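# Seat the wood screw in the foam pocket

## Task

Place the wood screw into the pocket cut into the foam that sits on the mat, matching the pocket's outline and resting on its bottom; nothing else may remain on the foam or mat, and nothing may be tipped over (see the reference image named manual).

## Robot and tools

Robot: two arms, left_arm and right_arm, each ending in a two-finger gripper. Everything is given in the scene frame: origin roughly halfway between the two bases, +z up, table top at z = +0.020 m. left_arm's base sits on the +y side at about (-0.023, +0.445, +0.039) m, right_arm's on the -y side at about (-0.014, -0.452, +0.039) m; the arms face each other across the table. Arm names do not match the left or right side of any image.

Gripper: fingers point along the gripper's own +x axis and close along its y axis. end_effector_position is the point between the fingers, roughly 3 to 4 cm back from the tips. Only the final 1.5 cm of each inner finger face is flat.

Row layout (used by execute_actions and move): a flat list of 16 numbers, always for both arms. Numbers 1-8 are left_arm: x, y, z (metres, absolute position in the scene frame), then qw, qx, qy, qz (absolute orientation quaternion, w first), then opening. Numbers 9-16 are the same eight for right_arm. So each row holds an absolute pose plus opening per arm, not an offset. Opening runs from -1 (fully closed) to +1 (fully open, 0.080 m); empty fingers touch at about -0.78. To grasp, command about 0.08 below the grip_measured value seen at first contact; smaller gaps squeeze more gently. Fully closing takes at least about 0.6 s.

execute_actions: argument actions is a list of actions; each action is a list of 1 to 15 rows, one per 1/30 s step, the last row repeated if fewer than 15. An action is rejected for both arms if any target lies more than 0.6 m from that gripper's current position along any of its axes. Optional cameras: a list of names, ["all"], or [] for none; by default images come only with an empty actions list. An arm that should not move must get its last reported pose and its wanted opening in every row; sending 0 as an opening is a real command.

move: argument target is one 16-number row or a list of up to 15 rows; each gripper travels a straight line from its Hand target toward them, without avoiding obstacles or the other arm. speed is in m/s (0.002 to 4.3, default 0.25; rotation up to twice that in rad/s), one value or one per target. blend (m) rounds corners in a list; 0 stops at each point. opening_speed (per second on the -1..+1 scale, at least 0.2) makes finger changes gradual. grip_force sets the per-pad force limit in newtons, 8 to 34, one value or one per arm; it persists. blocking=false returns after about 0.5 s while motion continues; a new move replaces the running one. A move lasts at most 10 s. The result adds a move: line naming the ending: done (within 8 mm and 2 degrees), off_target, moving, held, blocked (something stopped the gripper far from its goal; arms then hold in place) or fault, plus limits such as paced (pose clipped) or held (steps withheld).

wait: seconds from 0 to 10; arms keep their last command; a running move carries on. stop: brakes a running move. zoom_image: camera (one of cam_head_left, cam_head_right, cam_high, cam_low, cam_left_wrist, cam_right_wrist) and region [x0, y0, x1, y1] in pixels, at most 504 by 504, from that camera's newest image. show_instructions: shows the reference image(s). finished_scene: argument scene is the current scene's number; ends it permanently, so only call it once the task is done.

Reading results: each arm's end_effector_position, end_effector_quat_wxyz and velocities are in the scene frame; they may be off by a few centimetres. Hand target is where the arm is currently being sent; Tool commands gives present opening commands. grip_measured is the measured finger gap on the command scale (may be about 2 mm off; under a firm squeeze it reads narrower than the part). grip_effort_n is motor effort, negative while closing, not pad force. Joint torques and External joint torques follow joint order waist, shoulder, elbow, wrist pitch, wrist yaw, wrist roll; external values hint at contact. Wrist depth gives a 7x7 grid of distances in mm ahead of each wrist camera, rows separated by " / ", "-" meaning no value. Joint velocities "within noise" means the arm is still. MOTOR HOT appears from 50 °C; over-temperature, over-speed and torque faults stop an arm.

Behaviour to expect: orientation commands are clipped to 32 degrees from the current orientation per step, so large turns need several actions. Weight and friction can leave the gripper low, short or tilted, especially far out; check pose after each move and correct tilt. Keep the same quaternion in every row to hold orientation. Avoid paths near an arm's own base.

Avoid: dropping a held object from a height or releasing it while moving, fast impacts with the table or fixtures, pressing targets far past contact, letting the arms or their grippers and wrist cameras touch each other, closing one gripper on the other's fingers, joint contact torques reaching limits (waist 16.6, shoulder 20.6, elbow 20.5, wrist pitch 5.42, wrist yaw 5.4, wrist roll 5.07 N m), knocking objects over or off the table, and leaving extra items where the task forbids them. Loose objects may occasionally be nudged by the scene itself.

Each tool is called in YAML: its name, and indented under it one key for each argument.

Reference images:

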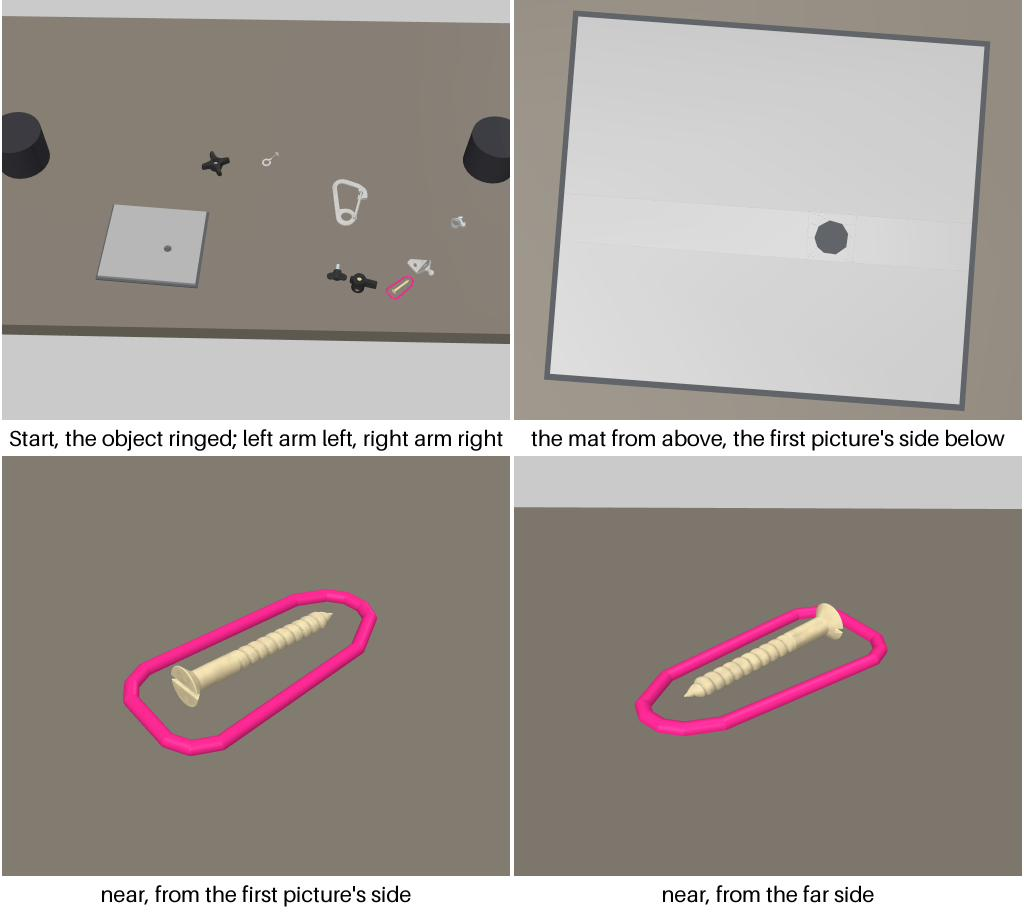

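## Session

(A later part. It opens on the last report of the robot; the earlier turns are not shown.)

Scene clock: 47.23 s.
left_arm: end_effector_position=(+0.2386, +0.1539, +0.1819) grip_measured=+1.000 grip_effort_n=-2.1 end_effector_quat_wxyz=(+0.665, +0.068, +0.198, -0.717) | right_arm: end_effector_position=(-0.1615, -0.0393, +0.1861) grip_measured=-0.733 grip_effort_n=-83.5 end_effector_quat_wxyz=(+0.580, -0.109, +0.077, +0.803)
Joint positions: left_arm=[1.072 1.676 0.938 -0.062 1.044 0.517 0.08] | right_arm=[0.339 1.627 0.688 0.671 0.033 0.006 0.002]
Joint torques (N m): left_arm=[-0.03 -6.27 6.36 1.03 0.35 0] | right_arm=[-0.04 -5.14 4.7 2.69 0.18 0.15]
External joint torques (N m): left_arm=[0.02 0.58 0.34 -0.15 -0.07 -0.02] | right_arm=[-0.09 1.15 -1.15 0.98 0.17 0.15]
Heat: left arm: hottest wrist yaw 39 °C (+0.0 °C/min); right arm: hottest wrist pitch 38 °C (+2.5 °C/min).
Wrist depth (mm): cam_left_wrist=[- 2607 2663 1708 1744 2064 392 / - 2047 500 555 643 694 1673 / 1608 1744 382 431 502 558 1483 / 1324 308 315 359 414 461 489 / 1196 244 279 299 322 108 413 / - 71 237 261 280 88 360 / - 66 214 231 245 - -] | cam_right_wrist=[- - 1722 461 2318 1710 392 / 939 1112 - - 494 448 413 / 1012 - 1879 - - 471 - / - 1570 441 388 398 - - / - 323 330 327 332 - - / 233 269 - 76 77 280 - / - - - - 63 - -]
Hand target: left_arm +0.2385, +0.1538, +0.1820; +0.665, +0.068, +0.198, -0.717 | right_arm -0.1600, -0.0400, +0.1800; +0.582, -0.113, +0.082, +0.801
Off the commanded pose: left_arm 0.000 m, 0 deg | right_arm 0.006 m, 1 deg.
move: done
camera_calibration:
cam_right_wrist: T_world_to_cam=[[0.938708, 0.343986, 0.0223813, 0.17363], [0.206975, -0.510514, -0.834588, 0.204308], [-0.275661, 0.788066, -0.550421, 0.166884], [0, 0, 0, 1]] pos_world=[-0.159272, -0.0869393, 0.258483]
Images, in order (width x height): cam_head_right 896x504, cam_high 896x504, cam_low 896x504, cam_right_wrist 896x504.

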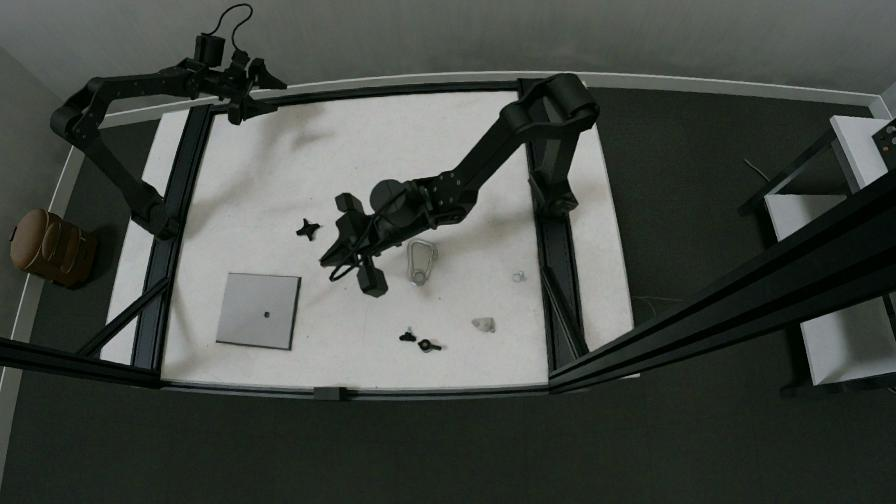

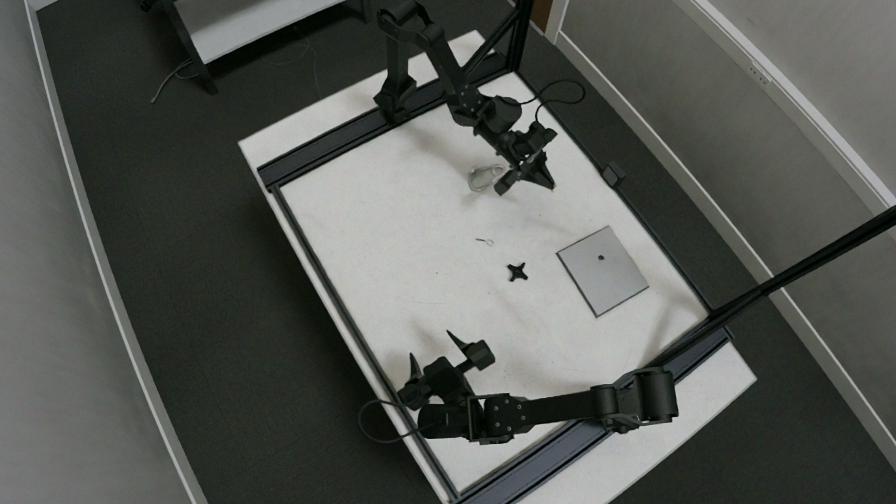

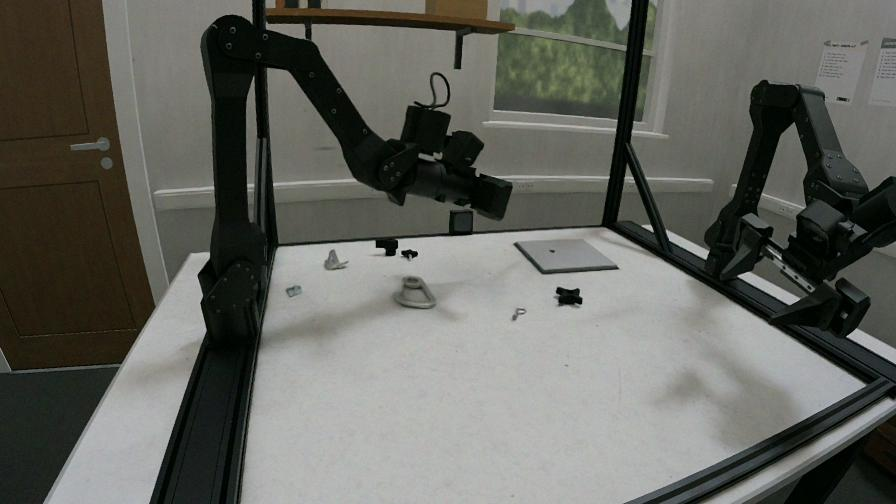

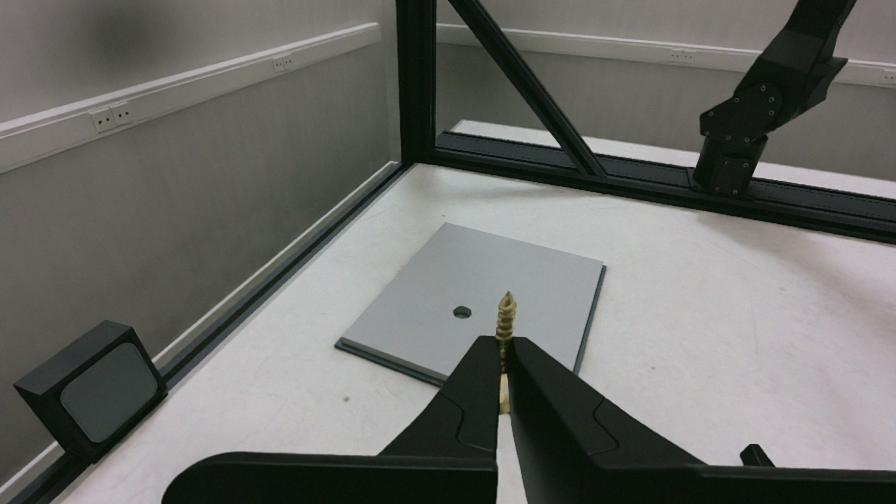

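move:
  target: [0.2385,0.1538,0.182,0.665,0.068,0.198,-0.717,1,-0.222,0.125,0.095,0.582,-0.113,0.082,0.801,-1]
  cameras: ["cam_right_wrist","cam_head_left","cam_high"]
  speed: 0.2

zoom_image:
  camera: "cam_head_left"
  region: [210, 270, 310, 350]

zoom_image:
  camera: "cam_high"
  region: [550, 220, 650, 300]

Scene clock: 52.13 s.
left_arm: end_effector_position=(+0.2386, +0.1539, +0.1819) grip_measured=+1.000 grip_effort_n=-1.6 end_effector_quat_wxyz=(+0.665, +0.068, +0.198, -0.717) | right_arm: end_effector_position=(-0.2212, +0.1233, +0.0995) grip_measured=-0.733 grip_effort_n=-83.5 end_effector_quat_wxyz=(+0.581, -0.112, +0.079, +0.802)
Joint positions: left_arm=[1.072 1.676 0.938 -0.062 1.044 0.517 0.08] | right_arm=[0.339 2.382 1.425 0.681 0.036 0.007 0.002]
Joint torques (N m): left_arm=[-0.03 -6.26 6.35 1.03 0.34 -0.01] | right_arm=[0.15 -9.28 6.66 2.21 0.18 0.16]
External joint torques (N m): left_arm=[-0.02 0.68 0.23 -0.19 -0.08 -0.02] | right_arm=[0.13 2.19 0.75 0.46 0.17 0.16]
Heat: left arm: hottest wrist pitch 39 °C (+4.6 °C/min); right arm: hottest wrist pitch 41 °C (+5.8 °C/min).
Wrist depth (mm): cam_left_wrist=[- - 3020 1720 784 600 1744 / - 2173 489 557 647 742 1538 / 1474 1673 371 416 511 610 692 / 1332 299 322 355 393 465 506 / 1191 247 278 300 332 363 418 / - 71 236 259 273 88 - / - 66 215 231 246 - -] | cam_right_wrist=[892 1112 1467 365 304 1580 1540 / 908 1246 1687 380 - 319 1810 / 929 1319 346 - - - - / 919 1112 - 223 215 254 250 / - - - 190 192 193 - / 167 - 155 81 156 162 - / - - - - 63 - -]
Hand target: left_arm +0.2385, +0.1538, +0.1820; +0.665, +0.068, +0.198, -0.717 | right_arm -0.2219, +0.1249, +0.0950; +0.582, -0.113, +0.082, +0.801
Off the commanded pose: left_arm 0.000 m, 0 deg | right_arm 0.005 m, 0 deg.
move: done
camera_calibration:
cam_right_wrist: T_world_to_cam=[[0.939595, 0.341559, 0.0223339, 0.176164], [0.207583, -0.516728, -0.830603, 0.227967], [-0.272159, 0.785067, -0.556417, -0.0236063], [0, 0, 0, 1]] pos_world=[-0.21927, 0.0761589, 0.172281]
Images, in order (width x height): cam_head_left 896x504, cam_high 896x504, cam_right_wrist 896x504.

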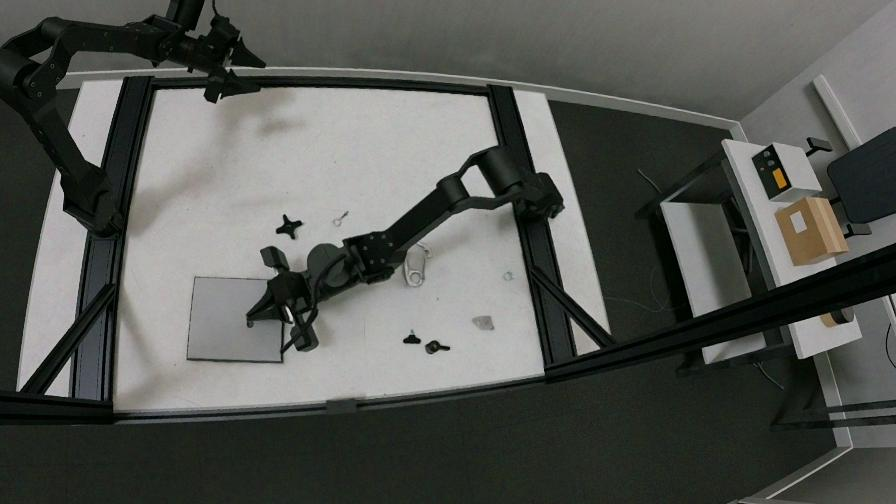

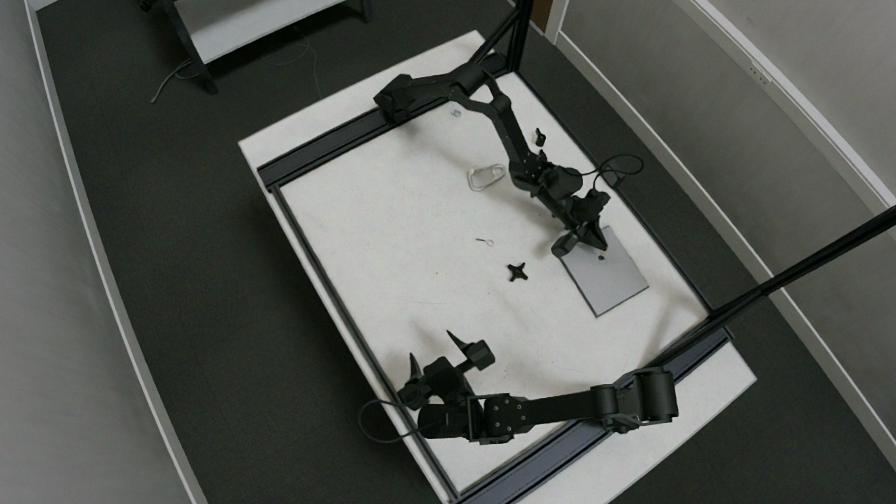

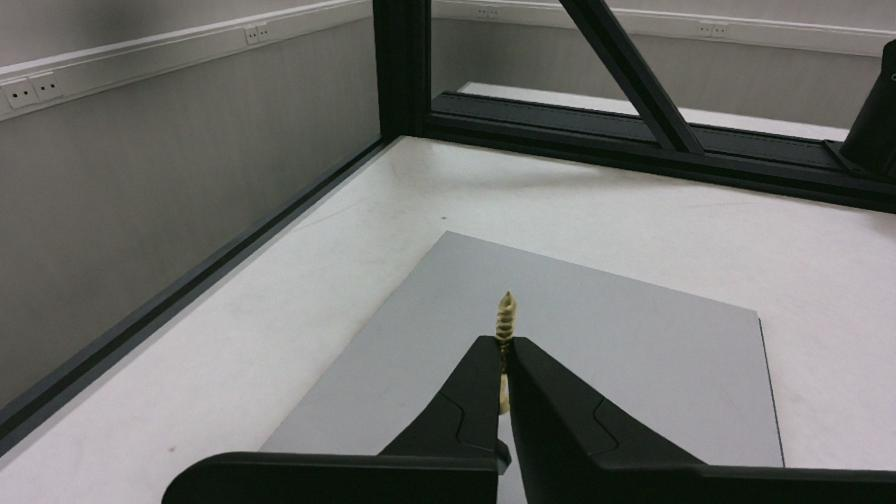

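Scaled by 5.040 from the camera's 896x504 image, which has a finer 1280x720 frame.

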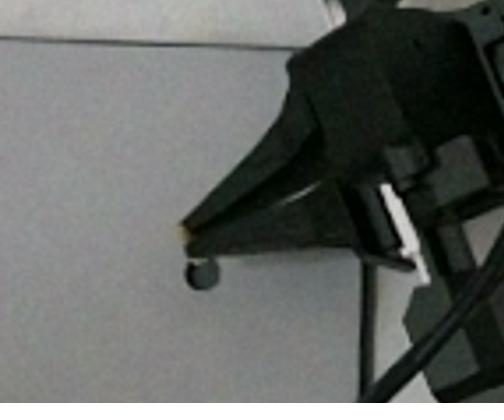

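Scaled by 5.040 from the camera's 896x504 image, which has a finer 1280x720 frame.

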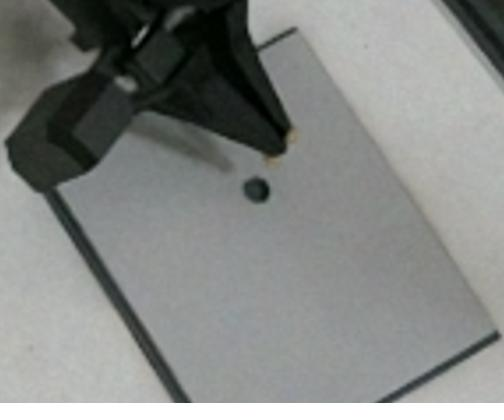

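move:
  target: [0.2385,0.1538,0.182,0.665,0.068,0.198,-0.717,1,-0.2209,0.1284,0.070,0.582,-0.113,0.082,0.801,-1]
  cameras: ["cam_right_wrist","cam_head_left","cam_high"]
  speed: 0.08

zoom_image:
  camera: "cam_head_left"
  region: [225, 300, 275, 340]

zoom_image:
  camera: "cam_high"
  region: [580, 235, 630, 275]

Scene clock: 56.17 s.
left_arm: end_effector_position=(+0.2386, +0.1539, +0.1819) grip_measured=+1.000 grip_effort_n=-1.6 end_effector_quat_wxyz=(+0.665, +0.068, +0.198, -0.717) | right_arm: end_effector_position=(-0.2217, +0.1261, +0.0730) grip_measured=-0.733 grip_effort_n=-83.5 end_effector_quat_wxyz=(+0.581, -0.115, +0.081, +0.802)
Joint positions: left_arm=[1.072 1.676 0.938 -0.062 1.044 0.517 0.08] | right_arm=[0.338 2.456 1.443 0.731 0.036 0.007 0.002]
Joint torques (N m): left_arm=[-0.02 -6.27 6.35 1.03 0.34 0] | right_arm=[-0.22 -9.59 6.42 2.66 -0.01 0.12]
External joint torques (N m): left_arm=[-0.06 0.6 0.28 -0.17 -0.07 -0.02] | right_arm=[-0.23 1.88 0.83 0.94 -0.01 0.11]
Heat: left arm: hottest wrist pitch 39 °C (+4.3 °C/min); right arm: hottest wrist pitch 41 °C (+5.3 °C/min).
Wrist depth (mm): cam_left_wrist=[- 2293 653 755 1862 601 1744 / - 2064 469 572 642 696 1619 / 1548 1769 387 432 496 - 662 / 1324 298 331 357 398 446 493 / 1174 243 279 301 334 357 411 / - 71 240 262 280 88 356 / - 66 215 231 243 - -] | cam_right_wrist=[879 1122 1494 - 1938 1550 1417 / - 1117 - - - 305 - / 1016 1175 - 253 - - - / 965 201 - 184 187 183 - / - - 145 151 152 154 - / - 137 123 82 77 129 135 / - - - 63 63 118 -]
Hand target: left_arm +0.2385, +0.1538, +0.1820; +0.665, +0.068, +0.198, -0.717 | right_arm -0.2207, +0.1283, +0.0699; +0.582, -0.113, +0.082, +0.801
Off the commanded pose: left_arm 0.000 m, 0 deg | right_arm 0.004 m, 0 deg.
move: done
camera_calibration:
cam_right_wrist: T_world_to_cam=[[0.93981, 0.340963, 0.022419, 0.176364], [0.209088, -0.521943, -0.826957, 0.208182], [-0.27026, 0.78187, -0.561818, -0.0395602], [0, 0, 0, 1]] pos_world=[-0.219969, 0.0794566, 0.145978]
Images, in order (width x height): cam_head_left 896x504, cam_high 896x504, cam_right_wrist 896x504.

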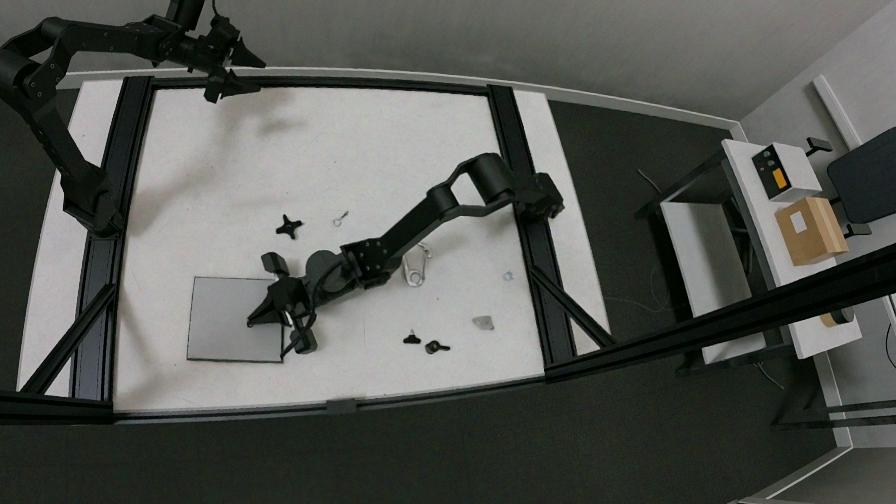

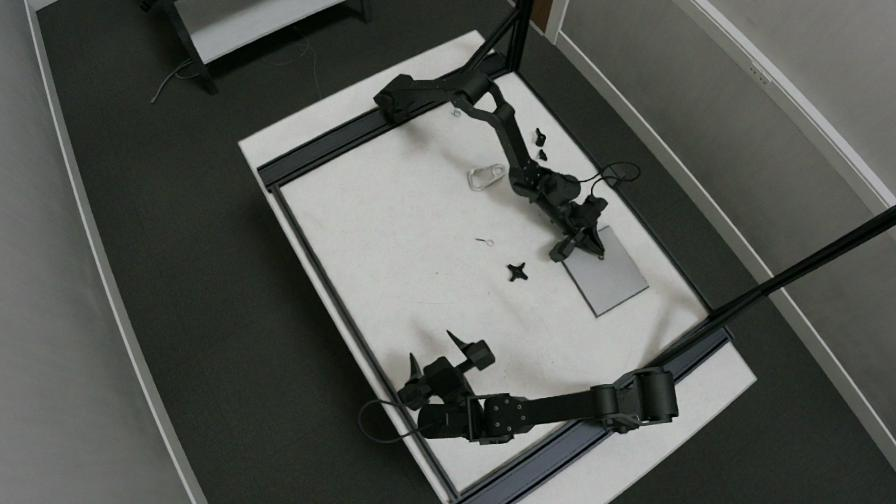

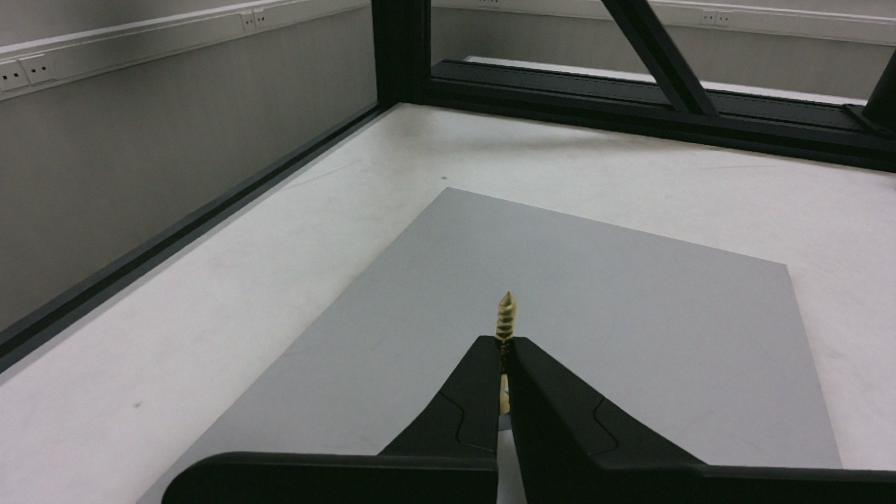

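Scaled by 10.080 from the camera's 896x504 image, which has a finer 1280x720 frame.

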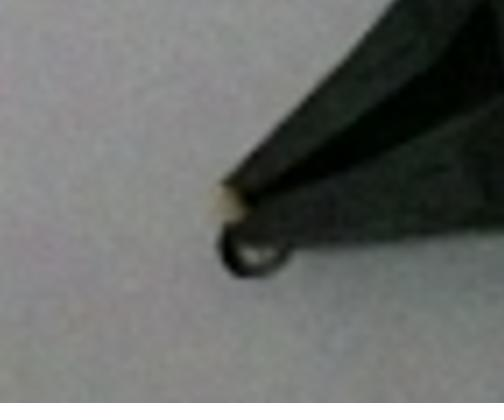

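Scaled by 10.080 from the camera's 896x504 image, which has a finer 1280x720 frame.

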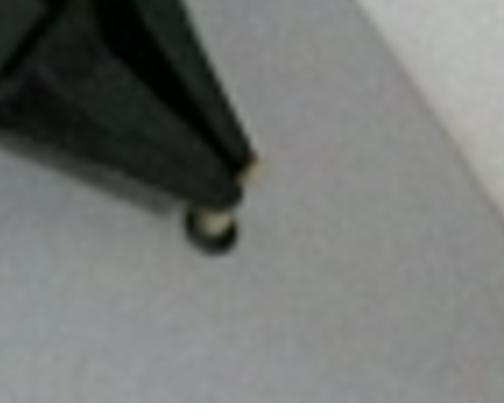

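move:
  target: [0.2385,0.1538,0.182,0.665,0.068,0.198,-0.717,1,-0.2202,0.1302,0.0655,0.582,-0.113,0.082,0.801,-1]
  cameras: ["cam_head_left","cam_high","cam_head_right"]
  speed: 0.04

zoom_image:
  camera: "cam_head_left"
  region: [225, 300, 275, 340]

zoom_image:
  camera: "cam_high"
  region: [580, 235, 630, 275]

zoom_image:
  camera: "cam_head_right"
  region: [240, 295, 290, 335]

Scene clock: 59.03 s.
left_arm: end_effector_position=(+0.2386, +0.1539, +0.1819) grip_measured=+1.000 grip_effort_n=-1.6 end_effector_quat_wxyz=(+0.665, +0.068, +0.198, -0.717) | right_arm: end_effector_position=(-0.2206, +0.1280, +0.0689) grip_measured=-0.733 grip_effort_n=-83.5 end_effector_quat_wxyz=(+0.582, -0.114, +0.081, +0.801)
Joint positions: left_arm=[1.072 1.676 0.938 -0.062 1.044 0.517 0.08] | right_arm=[0.335 2.471 1.451 0.738 0.036 0.007 0.002]
Joint torques (N m): left_arm=[-0.03 -6.26 6.35 1.04 0.35 -0.01] | right_arm=[-0.11 -9.54 6.42 2.68 -0.1 0.09]
External joint torques (N m): left_arm=[-0.03 0.54 0.37 -0.15 -0.06 -0.02] | right_arm=[0.03 1.97 0.86 0.97 -0.12 0.08]
Heat: left arm: hottest wrist pitch 39 °C (+4.1 °C/min); right arm: hottest wrist pitch 42 °C (+6.1 °C/min).
Wrist depth (mm): cam_left_wrist=[- - 2635 746 767 575 1720 / - 2117 514 555 638 718 1538 / 1448 1696 358 440 509 604 635 / 1297 308 328 356 391 446 490 / 1168 247 270 303 330 363 403 / - 71 234 264 279 88 358 / - 66 213 231 251 - -] | cam_right_wrist=[892 1138 1797 - 1797 1512 1621 / 936 - 1590 325 - 304 - / - - - 215 - - 264 / - - - 177 179 181 200 / - - 139 145 146 147 153 / - 117 118 82 77 120 124 / - - - 63 63 113 110]
Hand target: left_arm +0.2385, +0.1538, +0.1820; +0.665, +0.068, +0.198, -0.717 | right_arm -0.2201, +0.1301, +0.0656; +0.582, -0.113, +0.082, +0.801
Off the commanded pose: left_arm 0.000 m, 0 deg | right_arm 0.004 m, 0 deg.
move: done
Images, in order (width x height): cam_head_left 896x504, cam_head_right 896x504, cam_high 896x504.

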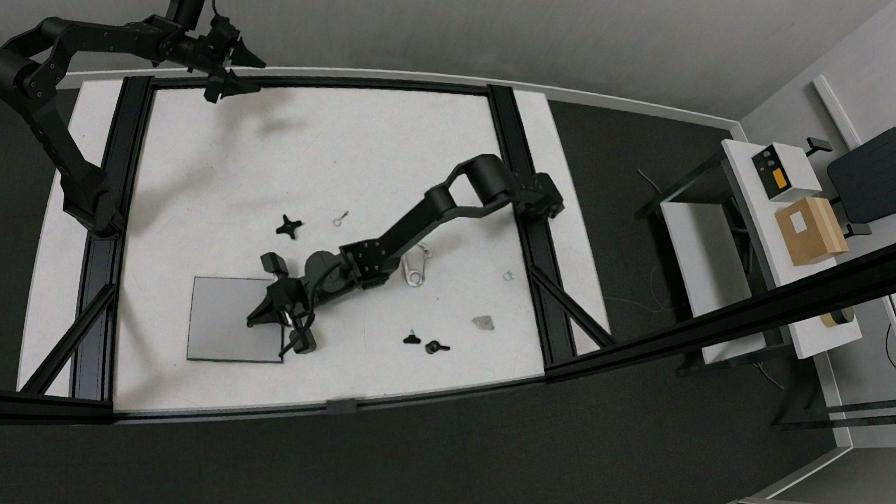

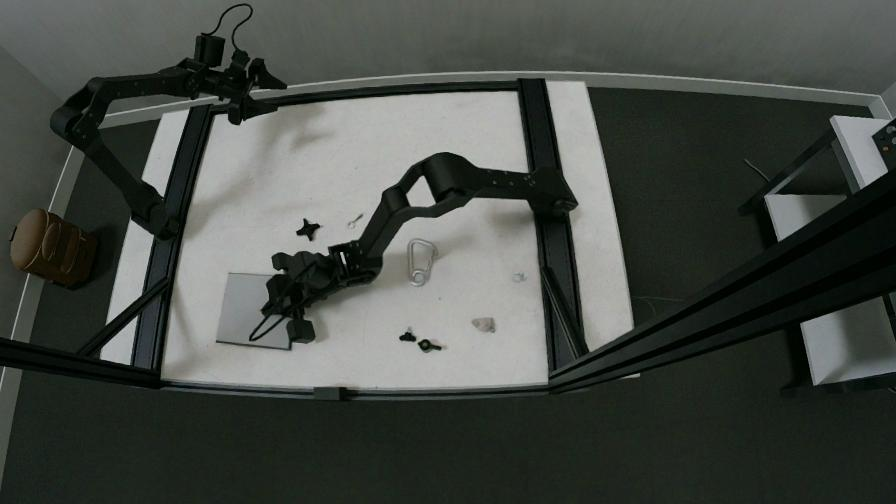

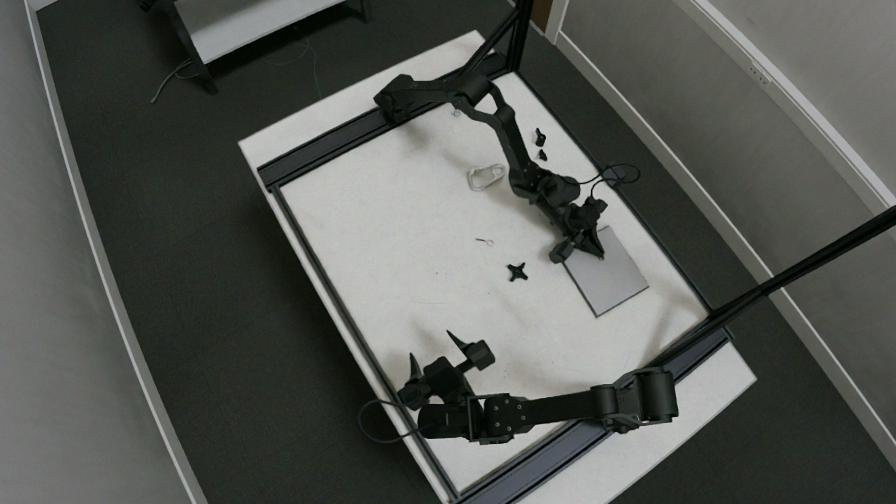

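Scaled by 10.080 from the camera's 896x504 image, which has a finer 1280x720 frame.

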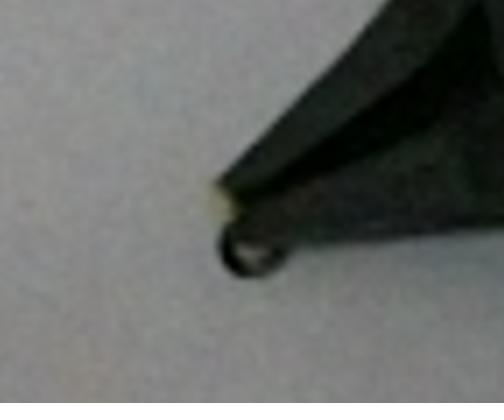

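Scaled by 10.080 from the camera's 896x504 image, which has a finer 1280x720 frame.

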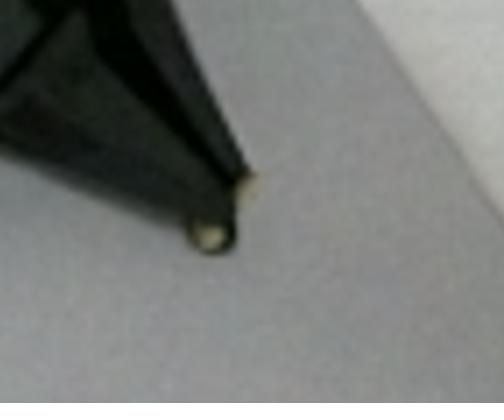

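Scaled by 10.080 from the camera's 896x504 image, which has a finer 1280x720 frame.

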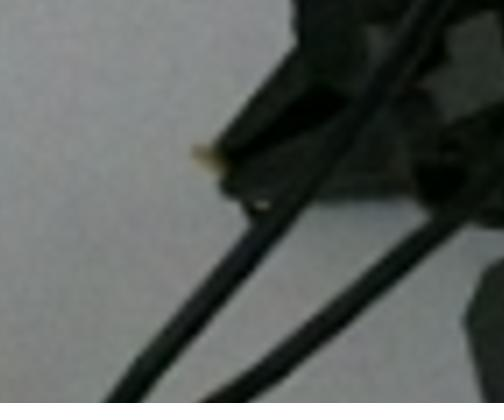

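move:
  target: [0.2385,0.1538,0.182,0.665,0.068,0.198,-0.717,1,-0.2202,0.1306,0.0585,0.582,-0.113,0.082,0.801,-1]
  cameras: ["cam_head_left","cam_high"]
  speed: 0.04

zoom_image:
  camera: "cam_head_left"
  region: [225, 300, 275, 340]

zoom_image:
  camera: "cam_high"
  region: [580, 235, 630, 275]

Scene clock: 60.97 s.
left_arm: end_effector_position=(+0.2386, +0.1539, +0.1819) grip_measured=+1.000 grip_effort_n=-1.6 end_effector_quat_wxyz=(+0.665, +0.068, +0.198, -0.717) | right_arm: end_effector_position=(-0.2208, +0.1285, +0.0624) grip_measured=-0.733 grip_effort_n=-83.5 end_effector_quat_wxyz=(+0.582, -0.114, +0.081, +0.801)
Joint positions: left_arm=[1.072 1.676 0.938 -0.062 1.044 0.517 0.08] | right_arm=[0.335 2.49 1.456 0.754 0.036 0.007 0.002]
Joint torques (N m): left_arm=[-0.03 -6.27 6.36 1.04 0.34 -0.01] | right_arm=[-0.19 -9.51 6.29 2.69 -0.11 0.09]
External joint torques (N m): left_arm=[-0.06 0.54 0.36 -0.15 -0.07 -0.02] | right_arm=[-0.15 2 0.78 0.98 -0.12 0.08]
Motor temperatures (°C): left_arm=[34 38 36 39 39 37] | right_arm=[36 40 38 43 37 33]
Heat: left arm: hottest wrist pitch 39 °C (+4.0 °C/min); right arm: hottest wrist pitch 43 °C (+7.0 °C/min).
Wrist depth (mm): cam_left_wrist=[1339 1848 1769 1835 1757 569 1651 / - 2047 503 568 637 698 1588 / 1588 1696 - 451 502 577 696 / 1324 309 320 346 399 445 375 / 1168 247 280 300 332 364 396 / - 71 236 262 279 88 - / - 66 214 230 246 - -] | cam_right_wrist=[886 1154 1476 434 2016 1687 1590 / 912 1204 323 - 326 304 - / 1033 243 - 204 237 - - / 178 192 165 166 168 169 - / - 145 135 135 141 138 138 / - 110 114 81 77 116 117 / - - - 94 63 106 -]
Hand target: left_arm +0.2385, +0.1538, +0.1820; +0.665, +0.068, +0.198, -0.717 | right_arm -0.2202, +0.1305, +0.0586; +0.582, -0.113, +0.082, +0.801
Off the commanded pose: left_arm 0.000 m, 0 deg | right_arm 0.004 m, 0 deg.
move: done
Images, in order (width x height): cam_head_left 896x504, cam_high 896x504.

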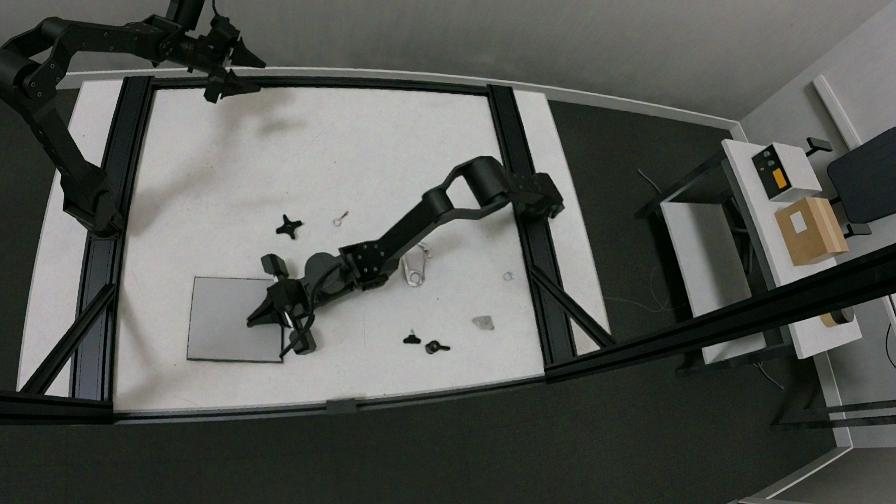

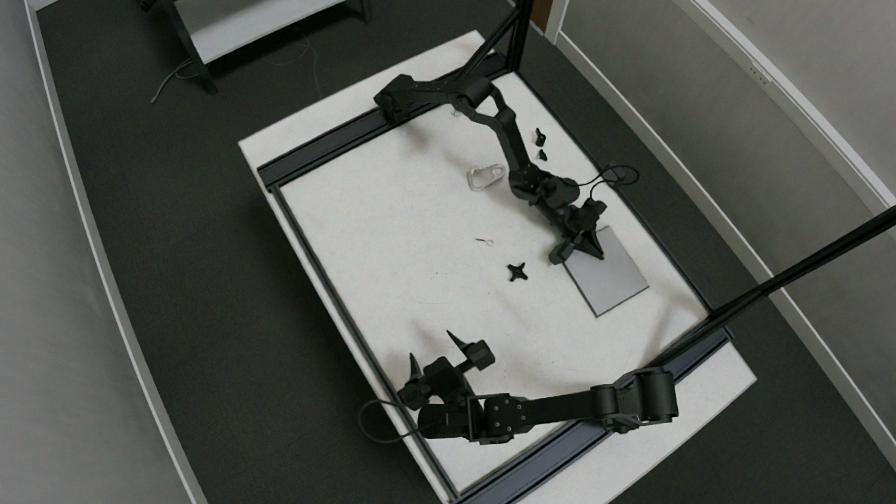

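Scaled by 10.080 from the camera's 896x504 image, which has a finer 1280x720 frame.

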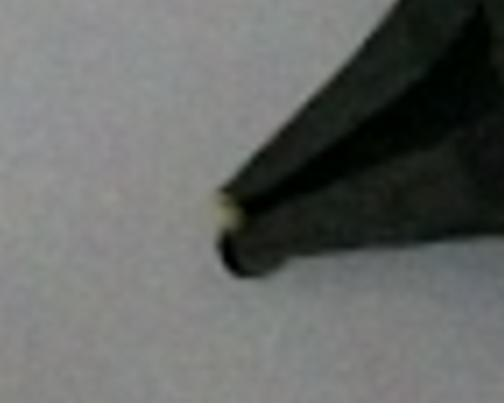

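Scaled by 10.080 from the camera's 896x504 image, which has a finer 1280x720 frame.

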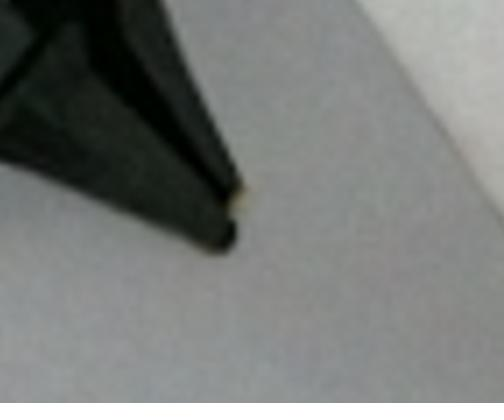

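move:
  target: [0.2385,0.1538,0.182,0.665,0.068,0.198,-0.717,1,-0.2202,0.1306,0.0545,0.582,-0.113,0.082,0.801,-1]
  speed: 0.03

move:
  target: [0.2385,0.1538,0.182,0.665,0.068,0.198,-0.717,1,-0.2202,0.1307,0.0520,0.582,-0.113,0.082,0.801,-1]
  speed: 0.03
  cameras: ["cam_right_wrist"]

Scene clock: 62.37 s.
left_arm: end_effector_position=(+0.2386, +0.1539, +0.1819) grip_measured=+1.000 grip_effort_n=-2.1 end_effector_quat_wxyz=(+0.665, +0.068, +0.198, -0.717) | right_arm: end_effector_position=(-0.2211, +0.1292, +0.0612) grip_measured=-0.733 grip_effort_n=-83.5 end_effector_quat_wxyz=(+0.582, -0.111, +0.079, +0.801)
Joint positions: left_arm=[1.072 1.676 0.938 -0.062 1.044 0.517 0.08] | right_arm=[0.335 2.498 1.459 0.765 0.036 0.007 0.002]
Joint torques (N m): left_arm=[-0.03 -6.26 6.36 1.04 0.35 0] | right_arm=[-0.22 -9.31 6.09 2.49 -0.1 0.09]
External joint torques (N m): left_arm=[-0.03 0.62 0.31 -0.16 -0.07 -0.02] | right_arm=[-0.2 2.26 0.57 0.77 -0.1 0.09]
Heat: left arm: hottest wrist pitch 39 °C (+4.0 °C/min); right arm: hottest wrist pitch 43 °C (+7.1 °C/min).
Wrist depth (mm): cam_left_wrist=[1208 - 2814 1732 640 534 1662 / 1191 2099 491 554 653 2081 1510 / 1415 1673 344 445 504 575 647 / 1297 308 323 361 392 453 474 / 1174 243 280 293 332 366 409 / - 71 237 260 281 88 357 / - 66 214 231 246 - -] | cam_right_wrist=[873 1143 1312 1797 1722 1699 1560 / 1021 1210 - - - 298 - / 980 1117 - 202 - - - / 178 - 164 167 168 170 - / - - 134 135 141 137 138 / - 113 116 82 77 115 116 / - - - 93 64 105 -]
Hand target: left_arm +0.2385, +0.1538, +0.1820; +0.665, +0.068, +0.198, -0.717 | right_arm -0.2201, +0.1304, +0.0546; +0.582, -0.113, +0.082, +0.801
Off the commanded pose: left_arm 0.000 m, 0 deg | right_arm 0.007 m, 0 deg.
move: done

Scene clock: 63.07 s.
left_arm: end_effector_position=(+0.2386, +0.1539, +0.1819) grip_measured=+1.000 grip_effort_n=-1.6 end_effector_quat_wxyz=(+0.665, +0.068, +0.198, -0.717) | right_arm: end_effector_position=(-0.2213, +0.1298, +0.0605) grip_measured=-0.733 grip_effort_n=-83.5 end_effector_quat_wxyz=(+0.583, -0.109, +0.078, +0.802)
Joint positions: left_arm=[1.072 1.676 0.938 -0.062 1.044 0.517 0.08] | right_arm=[0.335 2.504 1.462 0.772 0.036 0.007 0.002]
Joint torques (N m): left_arm=[-0.03 -6.27 6.35 1.04 0.35 -0.01] | right_arm=[-0.18 -9.06 5.96 2.43 -0.1 0.09]
External joint torques (N m): left_arm=[-0.04 0.62 0.3 -0.16 -0.06 -0.02] | right_arm=[-0.2 2.65 0.4 0.68 -0.11 0.08]
Heat: left arm: hottest wrist pitch 39 °C (+4.1 °C/min); right arm: hottest wrist pitch 43 °C (+7.1 °C/min).
Wrist depth (mm): cam_left_wrist=[- 2192 2752 1685 1744 2030 1808 / 1251 2047 475 569 662 2607 1538 / 1457 1720 372 446 483 571 686 / 1324 309 314 355 415 466 486 / 1163 244 279 307 328 363 405 / - 71 237 262 280 88 356 / - 66 214 229 249 - -] | cam_right_wrist=[883 1088 1222 - 1642 298 1409 / 889 1102 1550 342 - 298 - / 936 234 - 205 242 - - / 179 186 - 167 168 170 - / - - 134 135 141 137 138 / - 111 116 82 77 115 116 / - - - 93 64 105 -]
Hand target: left_arm +0.2385, +0.1538, +0.1820; +0.665, +0.068, +0.198, -0.717 | right_arm -0.2201, +0.1304, +0.0520; +0.582, -0.113, +0.082, +0.801
Off the commanded pose: left_arm 0.000 m, 0 deg | right_arm 0.009 m, 1 deg.
move: off_target (right_arm)
camera_calibration:
cam_right_wrist: T_world_to_cam=[[0.940799, 0.338229, 0.02232, 0.175591], [0.204186, -0.51293, -0.833793, 0.197867], [-0.270565, 0.788989, -0.551626, -0.0509011], [0, 0, 0, 1]] pos_world=[-0.21937, 0.0822624, 0.132983]
Images, in order (width x height): cam_right_wrist 896x504.

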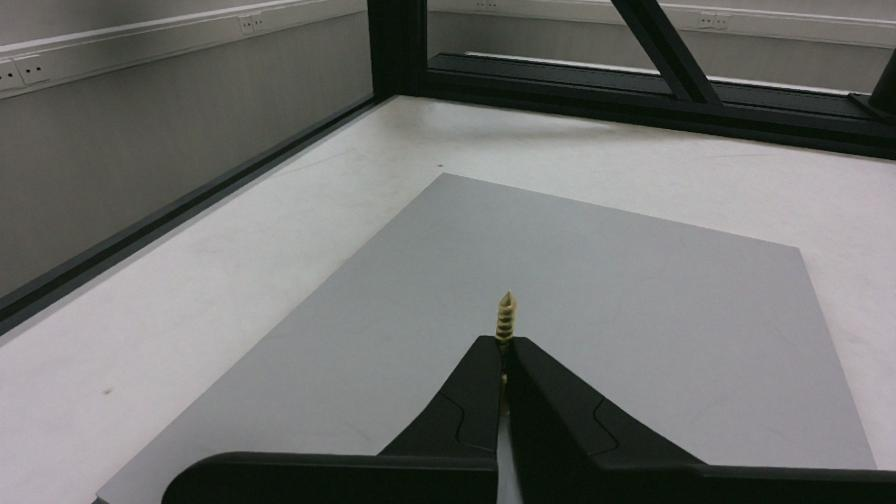

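move:
  target: [0.2385,0.1538,0.182,0.665,0.068,0.198,-0.717,1,-0.2202,0.1305,0.0555,0.582,-0.113,0.082,0.801,-0.4]
  speed: 0.03
  opening_speed: 0.25
  cameras: ["cam_right_wrist"]

Scene clock: 65.67 s.
left_arm: end_effector_position=(+0.2386, +0.1539, +0.1819) grip_measured=+1.000 grip_effort_n=-1.6 end_effector_quat_wxyz=(+0.665, +0.068, +0.198, -0.717) | right_arm: end_effector_position=(-0.2213, +0.1297, +0.0598) grip_measured=-0.404 grip_effort_n=15.6 end_effector_quat_wxyz=(+0.582, -0.111, +0.079, +0.801)
Joint positions: left_arm=[1.072 1.676 0.938 -0.062 1.044 0.517 0.08] | right_arm=[0.335 2.504 1.462 0.768 0.036 0.007 0.017]
Joint torques (N m): left_arm=[-0.03 -6.27 6.36 1.03 0.35 -0.01] | right_arm=[-0.25 -10.07 5.79 2.09 -0.09 0.09]
External joint torques (N m): left_arm=[0 0.6 0.34 -0.15 -0.07 -0.02] | right_arm=[-0.37 1.6 0.25 0.35 -0.09 0.09]
Heat: left arm: hottest wrist pitch 39 °C (+4.0 °C/min); right arm: hottest wrist pitch 43 °C (+7.0 °C/min).
Wrist depth (mm): cam_left_wrist=[1376 1862 2722 702 1757 600 1876 / 1290 1966 462 500 645 733 1529 / 1432 1744 387 428 488 554 632 / 1332 298 323 357 396 452 484 / 1168 245 279 302 334 363 408 / - 71 237 262 280 88 356 / - 66 214 230 246 - -] | cam_right_wrist=[905 1132 1485 1610 - 1494 1467 / 932 1326 - - - 307 284 / 996 229 - 202 - - 248 / 183 - 157 164 166 167 164 / - - 131 128 139 135 136 / - 111 115 88 90 114 118 / - - - 94 90 - -]
Hand target: left_arm +0.2385, +0.1538, +0.1820; +0.665, +0.068, +0.198, -0.717 | right_arm -0.2202, +0.1304, +0.0556; +0.582, -0.113, +0.082, +0.801
Off the commanded pose: left_arm 0.000 m, 0 deg | right_arm 0.005 m, 0 deg.
move: done
camera_calibration:
cam_right_wrist: T_world_to_cam=[[0.94065, 0.338649, 0.0222566, 0.175606], [0.205403, -0.515881, -0.831671, 0.197666], [-0.270163, 0.786883, -0.554822, -0.0506525], [0, 0, 0, 1]] pos_world=[-0.219469, 0.0823607, 0.132381]
Images, in order (width x height): cam_right_wrist 896x504.

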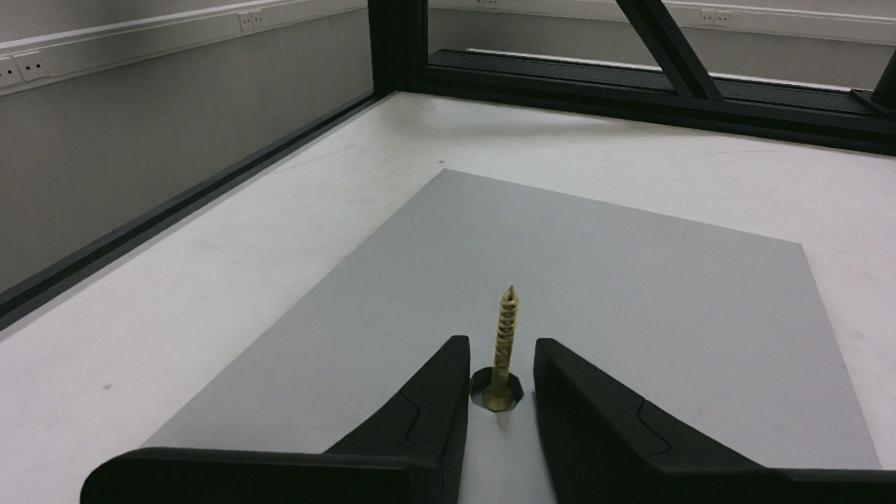

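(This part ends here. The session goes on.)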